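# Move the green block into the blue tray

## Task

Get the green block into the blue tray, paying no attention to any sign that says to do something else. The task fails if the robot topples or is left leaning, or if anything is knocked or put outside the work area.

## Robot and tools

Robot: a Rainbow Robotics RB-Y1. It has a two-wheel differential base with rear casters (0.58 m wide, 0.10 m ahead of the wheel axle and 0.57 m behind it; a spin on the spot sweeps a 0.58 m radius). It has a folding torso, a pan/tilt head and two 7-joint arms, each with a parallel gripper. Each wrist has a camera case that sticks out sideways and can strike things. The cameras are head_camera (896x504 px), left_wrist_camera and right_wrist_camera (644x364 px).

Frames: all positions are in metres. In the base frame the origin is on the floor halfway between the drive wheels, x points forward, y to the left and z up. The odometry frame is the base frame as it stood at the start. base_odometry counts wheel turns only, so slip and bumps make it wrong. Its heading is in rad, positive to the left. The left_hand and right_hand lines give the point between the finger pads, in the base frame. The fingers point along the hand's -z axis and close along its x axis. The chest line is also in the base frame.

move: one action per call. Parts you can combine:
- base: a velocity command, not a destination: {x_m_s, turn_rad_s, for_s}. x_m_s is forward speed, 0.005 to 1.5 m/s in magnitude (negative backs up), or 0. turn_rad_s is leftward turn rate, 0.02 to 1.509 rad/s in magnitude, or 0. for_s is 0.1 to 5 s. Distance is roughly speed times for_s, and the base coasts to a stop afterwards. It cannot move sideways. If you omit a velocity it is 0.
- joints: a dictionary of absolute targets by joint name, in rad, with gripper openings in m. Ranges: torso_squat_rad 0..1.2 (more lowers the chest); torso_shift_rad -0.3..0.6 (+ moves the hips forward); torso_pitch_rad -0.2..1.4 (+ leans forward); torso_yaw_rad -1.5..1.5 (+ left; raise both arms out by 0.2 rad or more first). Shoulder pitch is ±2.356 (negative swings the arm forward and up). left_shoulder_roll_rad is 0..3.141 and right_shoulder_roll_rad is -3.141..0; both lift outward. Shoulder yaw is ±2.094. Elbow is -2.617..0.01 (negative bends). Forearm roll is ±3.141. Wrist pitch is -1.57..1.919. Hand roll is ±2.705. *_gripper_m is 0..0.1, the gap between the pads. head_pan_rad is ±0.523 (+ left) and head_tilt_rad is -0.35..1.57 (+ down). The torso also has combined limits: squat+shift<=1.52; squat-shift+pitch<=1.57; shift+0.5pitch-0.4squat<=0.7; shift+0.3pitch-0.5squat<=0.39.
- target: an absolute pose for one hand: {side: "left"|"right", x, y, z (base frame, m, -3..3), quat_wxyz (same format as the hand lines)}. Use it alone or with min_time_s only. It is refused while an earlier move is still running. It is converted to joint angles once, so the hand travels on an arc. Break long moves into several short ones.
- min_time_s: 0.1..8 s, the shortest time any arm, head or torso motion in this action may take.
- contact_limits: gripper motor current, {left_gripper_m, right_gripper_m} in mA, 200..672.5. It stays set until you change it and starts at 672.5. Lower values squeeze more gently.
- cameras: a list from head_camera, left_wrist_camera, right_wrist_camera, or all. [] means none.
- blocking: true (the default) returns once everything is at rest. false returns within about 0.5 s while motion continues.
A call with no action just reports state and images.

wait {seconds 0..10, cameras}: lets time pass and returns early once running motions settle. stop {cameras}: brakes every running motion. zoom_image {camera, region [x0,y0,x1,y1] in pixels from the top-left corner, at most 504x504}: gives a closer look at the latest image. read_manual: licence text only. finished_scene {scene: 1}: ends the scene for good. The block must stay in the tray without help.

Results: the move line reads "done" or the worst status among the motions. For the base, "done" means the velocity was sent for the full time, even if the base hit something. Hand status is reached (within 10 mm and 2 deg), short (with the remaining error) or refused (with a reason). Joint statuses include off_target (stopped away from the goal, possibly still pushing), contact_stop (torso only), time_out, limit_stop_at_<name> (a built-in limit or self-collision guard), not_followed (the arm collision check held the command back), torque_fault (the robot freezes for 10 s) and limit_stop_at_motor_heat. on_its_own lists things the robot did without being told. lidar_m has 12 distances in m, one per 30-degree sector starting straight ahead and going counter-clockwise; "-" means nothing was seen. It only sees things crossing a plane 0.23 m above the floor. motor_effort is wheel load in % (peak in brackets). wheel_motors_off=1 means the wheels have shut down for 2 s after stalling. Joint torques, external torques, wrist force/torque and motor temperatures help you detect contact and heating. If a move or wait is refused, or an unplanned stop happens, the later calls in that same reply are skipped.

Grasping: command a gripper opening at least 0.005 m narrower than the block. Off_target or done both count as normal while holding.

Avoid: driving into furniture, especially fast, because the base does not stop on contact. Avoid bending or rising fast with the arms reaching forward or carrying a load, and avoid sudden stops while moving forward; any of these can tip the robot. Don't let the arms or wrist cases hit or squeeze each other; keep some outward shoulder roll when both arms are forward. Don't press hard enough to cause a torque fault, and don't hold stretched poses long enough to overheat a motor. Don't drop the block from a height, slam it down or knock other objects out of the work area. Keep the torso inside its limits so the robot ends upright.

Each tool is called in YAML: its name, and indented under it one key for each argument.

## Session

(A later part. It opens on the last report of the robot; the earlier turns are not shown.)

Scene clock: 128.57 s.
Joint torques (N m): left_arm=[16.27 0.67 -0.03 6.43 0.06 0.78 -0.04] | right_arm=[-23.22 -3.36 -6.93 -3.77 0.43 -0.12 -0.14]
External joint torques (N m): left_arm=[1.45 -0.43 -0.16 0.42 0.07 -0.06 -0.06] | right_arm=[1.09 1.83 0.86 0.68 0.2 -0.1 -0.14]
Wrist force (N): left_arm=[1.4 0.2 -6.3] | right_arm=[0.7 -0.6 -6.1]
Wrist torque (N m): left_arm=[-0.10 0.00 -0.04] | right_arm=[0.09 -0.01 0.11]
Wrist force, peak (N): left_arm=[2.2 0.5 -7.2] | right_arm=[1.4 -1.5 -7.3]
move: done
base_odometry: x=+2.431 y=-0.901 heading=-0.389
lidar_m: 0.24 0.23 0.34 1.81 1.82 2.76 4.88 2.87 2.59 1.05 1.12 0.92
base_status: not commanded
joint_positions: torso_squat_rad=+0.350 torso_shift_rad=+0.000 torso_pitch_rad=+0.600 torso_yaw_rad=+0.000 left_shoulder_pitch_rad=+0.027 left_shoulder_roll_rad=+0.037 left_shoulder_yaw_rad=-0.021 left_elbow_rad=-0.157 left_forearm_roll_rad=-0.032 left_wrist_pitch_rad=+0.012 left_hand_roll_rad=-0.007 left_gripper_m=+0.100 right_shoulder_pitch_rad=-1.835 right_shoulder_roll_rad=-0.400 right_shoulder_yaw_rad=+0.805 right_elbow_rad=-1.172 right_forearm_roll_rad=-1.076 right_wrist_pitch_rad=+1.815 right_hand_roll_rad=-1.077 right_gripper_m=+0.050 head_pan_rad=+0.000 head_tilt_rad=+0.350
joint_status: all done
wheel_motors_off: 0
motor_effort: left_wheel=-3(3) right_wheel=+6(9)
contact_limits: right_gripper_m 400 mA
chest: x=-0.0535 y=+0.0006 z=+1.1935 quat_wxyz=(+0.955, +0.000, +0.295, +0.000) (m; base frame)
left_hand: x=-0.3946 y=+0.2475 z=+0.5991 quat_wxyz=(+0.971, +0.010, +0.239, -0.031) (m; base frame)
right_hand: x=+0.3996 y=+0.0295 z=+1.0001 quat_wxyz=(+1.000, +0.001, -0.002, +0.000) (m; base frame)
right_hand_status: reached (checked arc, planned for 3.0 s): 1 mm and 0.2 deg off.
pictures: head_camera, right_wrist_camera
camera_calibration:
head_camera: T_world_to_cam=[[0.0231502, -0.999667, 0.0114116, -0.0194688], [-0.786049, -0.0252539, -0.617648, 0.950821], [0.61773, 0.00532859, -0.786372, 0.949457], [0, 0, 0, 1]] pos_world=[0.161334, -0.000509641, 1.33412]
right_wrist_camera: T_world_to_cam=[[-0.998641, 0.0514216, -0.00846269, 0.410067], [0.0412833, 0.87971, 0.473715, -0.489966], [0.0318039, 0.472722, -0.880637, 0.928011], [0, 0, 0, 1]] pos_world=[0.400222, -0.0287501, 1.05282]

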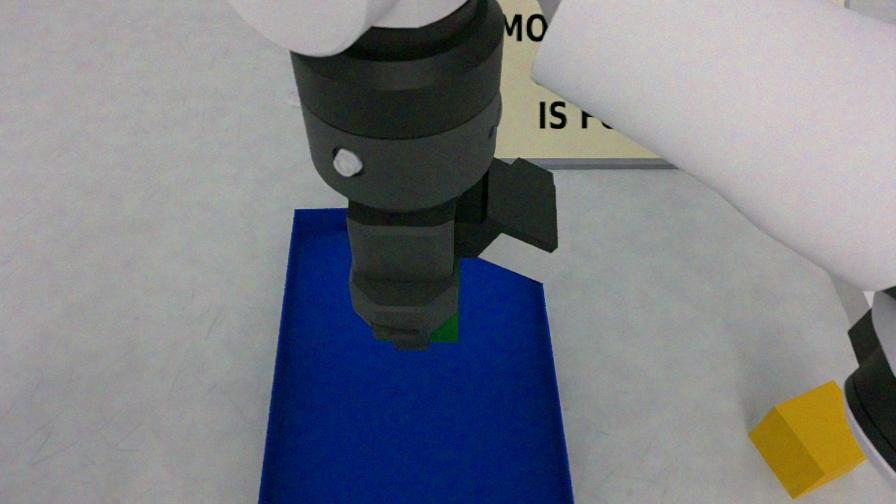

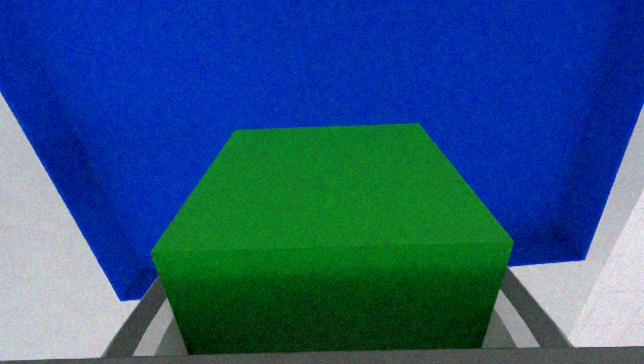

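move:
  target: {"side":"right","x":0.4,"y":0.03,"z":0.93,"quat_wxyz":[1,0,0,0]}
  min_time_s: 2.5

move:
  target: {"side":"right","x":0.4,"y":0.03,"z":0.909,"quat_wxyz":[1,0,0,0]}
  min_time_s: 2
  cameras: ["head_camera","right_wrist_camera"]

Scene clock: 135.90 s.
Joint torques (N m): left_arm=[15.89 0.98 0.07 5.87 0.17 0.78 -0.04] | right_arm=[-19.19 -2.45 -6.16 -4.13 0.43 -0.16 0.46]
External joint torques (N m): left_arm=[1.07 -0.12 -0.05 -0.14 0.17 -0.05 -0.06] | right_arm=[4.8 1.91 1.1 0.76 0.2 -0.14 0.46]
Wrist force (N): left_arm=[2.1 0.4 -6.5] | right_arm=[0.2 -1.1 -6.3]
Wrist torque (N m): left_arm=[-0.11 0.06 -0.04] | right_arm=[0.17 -0.05 -0.12]
Wrist force, peak (N): left_arm=[2.2 0.4 -7.4] | right_arm=[-0.4 -1.5 -6.9]
move: done
base_odometry: x=+2.431 y=-0.901 heading=-0.389
lidar_m: 0.23 0.23 0.33 1.81 1.83 2.78 4.88 2.86 2.58 1.05 1.12 0.92
base_status: not commanded
joint_positions: torso_squat_rad=+0.350 torso_shift_rad=+0.000 torso_pitch_rad=+0.600 torso_yaw_rad=+0.000 left_shoulder_pitch_rad=+0.027 left_shoulder_roll_rad=+0.037 left_shoulder_yaw_rad=-0.021 left_elbow_rad=-0.157 left_forearm_roll_rad=-0.032 left_wrist_pitch_rad=+0.012 left_hand_roll_rad=-0.007 left_gripper_m=+0.100 right_shoulder_pitch_rad=-1.739 right_shoulder_roll_rad=-0.352 right_shoulder_yaw_rad=+0.869 right_elbow_rad=-1.078 right_forearm_roll_rad=-1.003 right_wrist_pitch_rad=+1.666 right_hand_roll_rad=-1.024 right_gripper_m=+0.050 head_pan_rad=+0.000 head_tilt_rad=+0.350
joint_status: all done
wheel_motors_off: 0
motor_effort: left_wheel=-3(3) right_wheel=+6(8)
contact_limits: right_gripper_m 400 mA
chest: x=-0.0535 y=+0.0006 z=+1.1935 quat_wxyz=(+0.955, +0.000, +0.295, +0.000) (m; base frame)
left_hand: x=-0.3946 y=+0.2475 z=+0.5991 quat_wxyz=(+0.971, +0.010, +0.239, -0.031) (m; base frame)
right_hand: x=+0.4002 y=+0.0300 z=+0.9304 quat_wxyz=(+1.000, +0.000, +0.000, +0.000) (m; base frame)
right_hand_status: reached (checked arc, planned for 2.5 s): 0 mm and 0.1 deg off.
pictures: none

Scene clock: 138.23 s.
Joint torques (N m): left_arm=[16.44 1.22 -0.36 5.92 0.22 0.71 -0.11] | right_arm=[-19.23 -2.38 -6.07 -4.08 0.51 -0.12 0.51]
External joint torques (N m): left_arm=[1.62 0.12 -0.49 -0.1 0.23 -0.13 -0.14] | right_arm=[4.65 1.71 0.92 0.89 0.28 -0.11 0.51]
Wrist force (N): left_arm=[2.1 0.0 -6.6] | right_arm=[0.3 -1.1 -6.1]
Wrist torque (N m): left_arm=[-0.06 0.07 -0.04] | right_arm=[0.17 -0.09 -0.08]
Wrist force, peak (N): left_arm=[2.2 0.7 -7.3] | right_arm=[0.2 -0.8 -6.9]
move: done
base_odometry: x=+2.431 y=-0.901 heading=-0.389
lidar_m: 0.23 0.23 0.33 1.81 1.83 2.78 4.88 2.87 2.58 1.05 1.11 0.92
base_status: not commanded
joint_positions: torso_squat_rad=+0.350 torso_shift_rad=+0.000 torso_pitch_rad=+0.600 torso_yaw_rad=+0.000 left_shoulder_pitch_rad=+0.027 left_shoulder_roll_rad=+0.037 left_shoulder_yaw_rad=-0.021 left_elbow_rad=-0.157 left_forearm_roll_rad=-0.032 left_wrist_pitch_rad=+0.012 left_hand_roll_rad=-0.007 left_gripper_m=+0.100 right_shoulder_pitch_rad=-1.715 right_shoulder_roll_rad=-0.333 right_shoulder_yaw_rad=+0.886 right_elbow_rad=-1.034 right_forearm_roll_rad=-0.984 right_wrist_pitch_rad=+1.617 right_hand_roll_rad=-1.003 right_gripper_m=+0.050 head_pan_rad=+0.000 head_tilt_rad=+0.350
joint_status: all done
wheel_motors_off: 0
motor_effort: left_wheel=-3(3) right_wheel=+7(8)
contact_limits: right_gripper_m 400 mA
chest: x=-0.0535 y=+0.0006 z=+1.1935 quat_wxyz=(+0.955, +0.000, +0.295, +0.000) (m; base frame)
left_hand: x=-0.3946 y=+0.2475 z=+0.5991 quat_wxyz=(+0.971, +0.010, +0.239, -0.031) (m; base frame)
right_hand: x=+0.4003 y=+0.0299 z=+0.9094 quat_wxyz=(+1.000, +0.000, +0.000, +0.000) (m; base frame)
right_hand_status: reached (checked arc, planned for 2.0 s): 0 mm and 0.1 deg off.
pictures: head_camera, right_wrist_camera
camera_calibration:
head_camera: T_world_to_cam=[[0.0231502, -0.999667, 0.0114116, -0.0194688], [-0.786049, -0.0252539, -0.617648, 0.950821], [0.61773, 0.00532859, -0.786372, 0.949457], [0, 0, 0, 1]] pos_world=[0.161334, -0.000509641, 1.33412]
right_wrist_camera: T_world_to_cam=[[-0.998697, 0.0507018, -0.00586225, 0.407675], [0.0419371, 0.880623, 0.471957, -0.446117], [0.0290915, 0.471096, -0.881602, 0.850015], [0, 0, 0, 1]] pos_world=[0.401125, -0.0282479, 0.962313]

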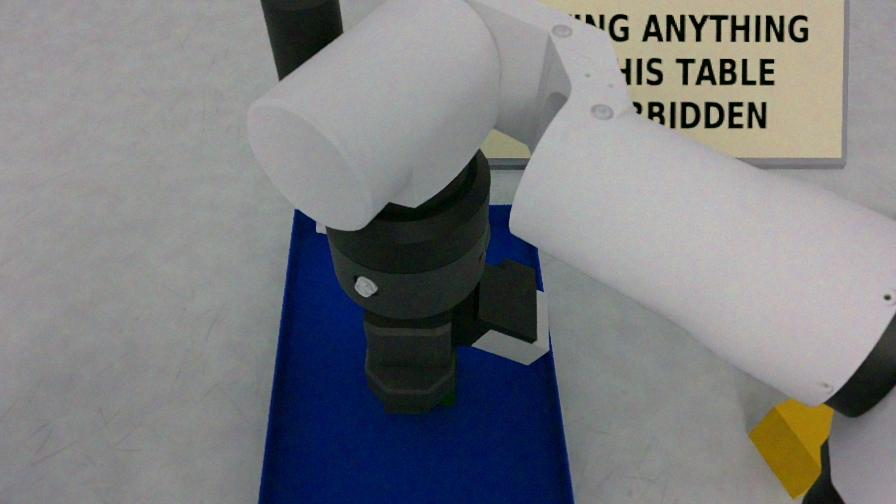

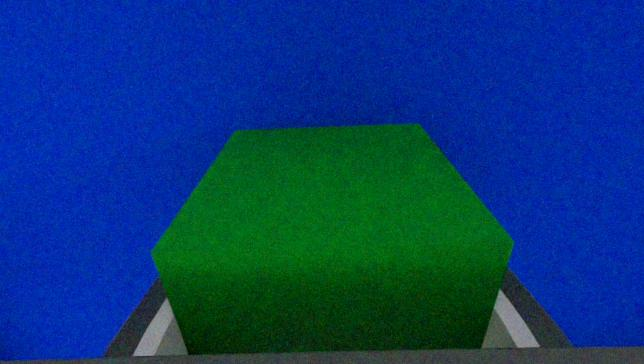

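move:
  target: {"side":"right","x":0.4,"y":0.03,"z":0.904,"quat_wxyz":[1,0,0,0]}
  min_time_s: 1.5

Scene clock: 143.40 s.
Joint torques (N m): left_arm=[16.42 0.35 -0.45 6.22 -0.12 1.04 -0.04] | right_arm=[-19.07 -2.17 -5.9 -4.12 0.45 -0.07 0.5]
External joint torques (N m): left_arm=[1.6 -0.76 -0.57 0.21 -0.11 0.2 -0.06] | right_arm=[4.77 1.87 1.02 0.87 0.21 -0.06 0.5]
Wrist force (N): left_arm=[2.0 0.3 -6.9] | right_arm=[0.6 -1.0 -6.0]
Wrist torque (N m): left_arm=[-0.07 0.11 -0.03] | right_arm=[0.20 -0.01 -0.07]
Wrist force, peak (N): left_arm=[2.4 0.6 -7.2] | right_arm=[0.4 -1.5 -6.8]
move: done
base_odometry: x=+2.431 y=-0.901 heading=-0.389
lidar_m: 0.23 0.24 0.34 1.81 1.83 2.78 4.88 2.88 2.59 1.06 1.11 0.92
base_status: not commanded
joint_positions: torso_squat_rad=+0.350 torso_shift_rad=+0.000 torso_pitch_rad=+0.600 torso_yaw_rad=+0.000 left_shoulder_pitch_rad=+0.027 left_shoulder_roll_rad=+0.037 left_shoulder_yaw_rad=-0.021 left_elbow_rad=-0.157 left_forearm_roll_rad=-0.032 left_wrist_pitch_rad=+0.012 left_hand_roll_rad=-0.007 left_gripper_m=+0.100 right_shoulder_pitch_rad=-1.710 right_shoulder_roll_rad=-0.328 right_shoulder_yaw_rad=+0.891 right_elbow_rad=-1.023 right_forearm_roll_rad=-0.979 right_wrist_pitch_rad=+1.605 right_hand_roll_rad=-0.998 right_gripper_m=+0.050 head_pan_rad=+0.000 head_tilt_rad=+0.350
joint_status: all done
wheel_motors_off: 0
motor_effort: left_wheel=-3(3) right_wheel=+8(8)
contact_limits: right_gripper_m 400 mA
chest: x=-0.0535 y=+0.0006 z=+1.1935 quat_wxyz=(+0.955, +0.000, +0.295, +0.000) (m; base frame)
left_hand: x=-0.3946 y=+0.2475 z=+0.5991 quat_wxyz=(+0.971, +0.010, +0.239, -0.031) (m; base frame)
right_hand: x=+0.4002 y=+0.0299 z=+0.9044 quat_wxyz=(+1.000, +0.000, +0.000, +0.000) (m; base frame)
right_hand_status: reached (checked arc, planned for 1.5 s): 1 mm and 0.1 deg off.
pictures: none

move:
  target: {"side":"right","x":0.4,"y":0.03,"z":0.901,"quat_wxyz":[1,0,0,0]}
  min_time_s: 1.5

Scene clock: 147.07 s.
Joint torques (N m): left_arm=[16.47 0.61 -0.11 5.96 -0.19 0.97 -0.02] | right_arm=[-14.26 -1.12 -3.39 -2.25 0.5 -0.9 0.52]
External joint torques (N m): left_arm=[1.65 -0.49 -0.24 -0.05 -0.18 0.14 -0.05] | right_arm=[9.58 2.89 3.49 2.74 0.26 -0.88 0.52]
Wrist force (N): left_arm=[2.5 0.0 -6.7] | right_arm=[-3.3 -3.8 11.5]
Wrist torque (N m): left_arm=[-0.05 0.13 -0.03] | right_arm=[0.09 -0.34 -0.10]
Wrist force, peak (N): left_arm=[2.3 0.4 -7.2] | right_arm=[-3.5 -3.7 12.4]
move: done
base_odometry: x=+2.431 y=-0.901 heading=-0.389
lidar_m: 0.23 0.24 0.34 1.82 1.83 2.78 4.89 2.87 2.58 1.05 1.13 0.93
base_status: not commanded
joint_positions: torso_squat_rad=+0.350 torso_shift_rad=+0.000 torso_pitch_rad=+0.599 torso_yaw_rad=+0.000 left_shoulder_pitch_rad=+0.027 left_shoulder_roll_rad=+0.037 left_shoulder_yaw_rad=-0.021 left_elbow_rad=-0.157 left_forearm_roll_rad=-0.032 left_wrist_pitch_rad=+0.012 left_hand_roll_rad=-0.007 left_gripper_m=+0.100 right_shoulder_pitch_rad=-1.708 right_shoulder_roll_rad=-0.325 right_shoulder_yaw_rad=+0.893 right_elbow_rad=-1.015 right_forearm_roll_rad=-0.977 right_wrist_pitch_rad=+1.597 right_hand_roll_rad=-0.994 right_gripper_m=+0.050 head_pan_rad=+0.000 head_tilt_rad=+0.350
joint_status: all done
wheel_motors_off: 0
motor_effort: left_wheel=-3(3) right_wheel=+5(7)
contact_limits: right_gripper_m 400 mA
chest: x=-0.0535 y=+0.0006 z=+1.1935 quat_wxyz=(+0.955, +0.000, +0.295, +0.000) (m; base frame)
left_hand: x=-0.3946 y=+0.2475 z=+0.5991 quat_wxyz=(+0.971, +0.010, +0.239, -0.031) (m; base frame)
right_hand: x=+0.4006 y=+0.0302 z=+0.9022 quat_wxyz=(+1.000, +0.001, -0.001, +0.000) (m; base frame)
right_hand_status: reached (checked arc, planned for 1.5 s): 1 mm and 0.1 deg off.
pictures: none

Contact. Release gently, then lift.

move:
  joints: {"right_gripper_m":0.085}

move:
  target: {"side":"right","x":0.4,"y":0.03,"z":0.96,"quat_wxyz":[1,0,0,0]}
  min_time_s: 2.5

move:
  target: {"side":"right","x":0.4,"y":-0.22,"z":1.05,"quat_wxyz":[1,0,0,0]}
  min_time_s: 3
  cameras: ["head_camera"]

Scene clock: 151.17 s.
Joint torques (N m): left_arm=[16.13 1.06 -0.1 5.92 0 0.85 -0.05] | right_arm=[-19.11 -2.14 -5.69 -4.1 0.41 -0.13 0.45]
External joint torques (N m): left_arm=[1.3 -0.04 -0.23 -0.09 0 0.01 -0.08] | right_arm=[4.72 1.86 1.17 0.89 0.17 -0.12 0.45]
Wrist force (N): left_arm=[2.4 0.3 -7.0] | right_arm=[-0.7 -1.1 -4.7]
Wrist torque (N m): left_arm=[-0.09 0.13 -0.02] | right_arm=[0.14 -0.17 -0.10]
Wrist force, peak (N): left_arm=[1.7 0.7 -7.3] | right_arm=[-3.8 -3.5 12.3]
move: done
base_odometry: x=+2.431 y=-0.901 heading=-0.389
lidar_m: 0.23 0.24 0.34 1.82 1.83 2.78 4.88 2.87 2.58 1.06 1.12 0.91
base_status: not commanded
joint_positions: torso_squat_rad=+0.350 torso_shift_rad=+0.000 torso_pitch_rad=+0.600 torso_yaw_rad=+0.000 left_shoulder_pitch_rad=+0.027 left_shoulder_roll_rad=+0.037 left_shoulder_yaw_rad=-0.021 left_elbow_rad=-0.157 left_forearm_roll_rad=-0.032 left_wrist_pitch_rad=+0.012 left_hand_roll_rad=-0.007 left_gripper_m=+0.100 right_shoulder_pitch_rad=-1.707 right_shoulder_roll_rad=-0.324 right_shoulder_yaw_rad=+0.893 right_elbow_rad=-1.015 right_forearm_roll_rad=-0.977 right_wrist_pitch_rad=+1.597 right_hand_roll_rad=-0.994 right_gripper_m=+0.085 head_pan_rad=+0.000 head_tilt_rad=+0.350
joint_status: all done
wheel_motors_off: 0
motor_effort: left_wheel=-3(4) right_wheel=+3(6)
contact_limits: right_gripper_m 400 mA
chest: x=-0.0534 y=+0.0006 z=+1.1935 quat_wxyz=(+0.955, +0.000, +0.295, +0.000) (m; base frame)
left_hand: x=-0.3946 y=+0.2475 z=+0.5992 quat_wxyz=(+0.971, +0.010, +0.239, -0.031) (m; base frame)
right_hand: x=+0.4003 y=+0.0300 z=+0.9014 quat_wxyz=(+1.000, +0.000, +0.000, +0.000) (m; base frame)
pictures: none

Scene clock: 154.00 s.
Joint torques (N m): left_arm=[16.61 0.09 0.09 6.1 0.1 0.85 0.04] | right_arm=[-22.73 -6.02 -8.56 -4.88 -0.2 0.27 -0.19]
External joint torques (N m): left_arm=[1.78 -1.01 -0.03 0.09 0.11 0.02 0.01] | right_arm=[1.43 -1.31 -1.04 -0.17 -0.43 0.28 -0.19]
Wrist force (N): left_arm=[2.1 0.0 -6.5] | right_arm=[0.0 -0.8 -4.9]
Wrist torque (N m): left_arm=[-0.04 0.06 -0.04] | right_arm=[0.11 -0.07 0.09]
Wrist force, peak (N): left_arm=[2.3 0.3 -7.2] | right_arm=[0.3 -0.7 -6.1]
move: done
base_odometry: x=+2.431 y=-0.901 heading=-0.389
lidar_m: 0.23 0.23 0.33 1.81 1.82 2.78 4.88 2.87 2.58 1.05 1.11 0.92
base_status: not commanded
joint_positions: torso_squat_rad=+0.350 torso_shift_rad=+0.000 torso_pitch_rad=+0.600 torso_yaw_rad=+0.000 left_shoulder_pitch_rad=+0.027 left_shoulder_roll_rad=+0.037 left_shoulder_yaw_rad=-0.021 left_elbow_rad=-0.157 left_forearm_roll_rad=-0.032 left_wrist_pitch_rad=+0.012 left_hand_roll_rad=-0.007 left_gripper_m=+0.100 right_shoulder_pitch_rad=-1.779 right_shoulder_roll_rad=-0.373 right_shoulder_yaw_rad=+0.843 right_elbow_rad=-1.121 right_forearm_roll_rad=-1.034 right_wrist_pitch_rad=+1.733 right_hand_roll_rad=-1.046 right_gripper_m=+0.085 head_pan_rad=+0.000 head_tilt_rad=+0.350
joint_status: all done
wheel_motors_off: 0
motor_effort: left_wheel=-3(4) right_wheel=+4(5)
contact_limits: right_gripper_m 400 mA
chest: x=-0.0534 y=+0.0006 z=+1.1935 quat_wxyz=(+0.955, +0.000, +0.295, +0.000) (m; base frame)
left_hand: x=-0.3946 y=+0.2475 z=+0.5992 quat_wxyz=(+0.971, +0.010, +0.239, -0.031) (m; base frame)
right_hand: x=+0.4000 y=+0.0301 z=+0.9597 quat_wxyz=(+1.000, -0.001, +0.000, +0.000) (m; base frame)
right_hand_status: reached (checked arc, planned for 2.5 s): 0 mm and 0.1 deg off.
pictures: none

Scene clock: 157.33 s.
Joint torques (N m): left_arm=[16.01 0.87 -0.2 6.03 0 0.77 -0.11] | right_arm=[-14.99 -11.95 -10.64 -2.5 -0.11 0.2 0.43]
External joint torques (N m): left_arm=[1.18 -0.24 -0.32 0.02 0.01 -0.07 -0.13] | right_arm=[4.45 -0.9 -0.68 -0.44 -0.35 0.21 0.43]
Wrist force (N): left_arm=[2.2 -0.2 -6.9] | right_arm=[-0.2 -1.8 -4.9]
Wrist torque (N m): left_arm=[-0.03 0.08 -0.03] | right_arm=[0.23 -0.08 -0.04]
Wrist force, peak (N): left_arm=[2.1 0.6 -7.3] | right_arm=[0.3 -1.7 -6.0]
move: done
base_odometry: x=+2.431 y=-0.901 heading=-0.389
lidar_m: 0.24 0.23 0.33 1.81 1.83 2.77 4.89 2.87 2.58 1.05 1.11 0.93
base_status: not commanded
joint_positions: torso_squat_rad=+0.350 torso_shift_rad=+0.000 torso_pitch_rad=+0.600 torso_yaw_rad=+0.000 left_shoulder_pitch_rad=+0.027 left_shoulder_roll_rad=+0.037 left_shoulder_yaw_rad=-0.021 left_elbow_rad=-0.157 left_forearm_roll_rad=-0.032 left_wrist_pitch_rad=+0.012 left_hand_roll_rad=-0.007 left_gripper_m=+0.100 right_shoulder_pitch_rad=-1.572 right_shoulder_roll_rad=-1.133 right_shoulder_yaw_rad=+0.632 right_elbow_rad=-1.637 right_forearm_roll_rad=-1.379 right_wrist_pitch_rad=+1.862 right_hand_roll_rad=-0.836 right_gripper_m=+0.085 head_pan_rad=+0.000 head_tilt_rad=+0.350
joint_status: all done
wheel_motors_off: 0
motor_effort: left_wheel=-3(4) right_wheel=+4(6)
contact_limits: right_gripper_m 400 mA
chest: x=-0.0534 y=+0.0006 z=+1.1935 quat_wxyz=(+0.955, +0.000, +0.295, +0.000) (m; base frame)
left_hand: x=-0.3946 y=+0.2475 z=+0.5992 quat_wxyz=(+0.971, +0.010, +0.239, -0.031) (m; base frame)
right_hand: x=+0.4004 y=-0.2193 z=+1.0500 quat_wxyz=(+1.000, -0.002, +0.000, +0.000) (m; base frame)
right_hand_status: reached (checked arc, planned for 3.0 s): 1 mm and 0.2 deg off.
pictures: head_camera
camera_calibration:
head_camera: T_world_to_cam=[[0.0231532, -0.999667, 0.011407, -0.0194643], [-0.786185, -0.0252546, -0.617475, 0.950629], [0.617558, 0.00532855, -0.786508, 0.949526], [0, 0, 0, 1]] pos_world=[0.161434, -0.000509641, 1.33402]

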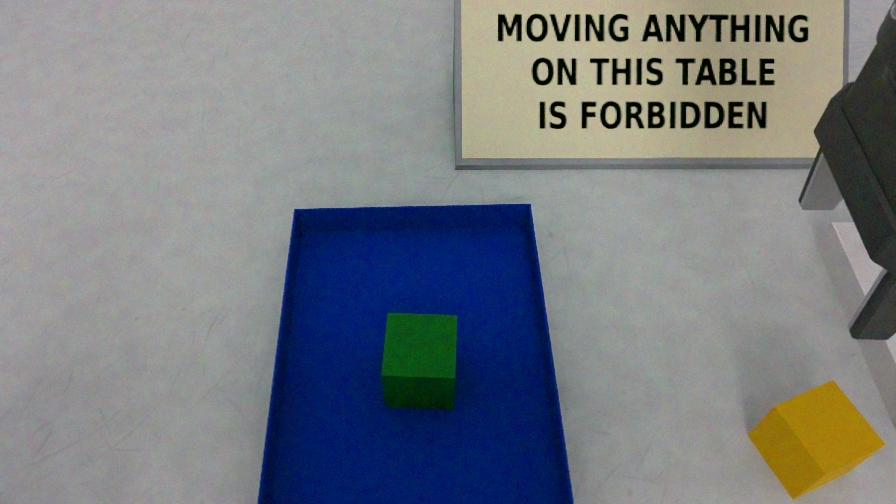

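finished_scene:

The scene is finished: the task was done.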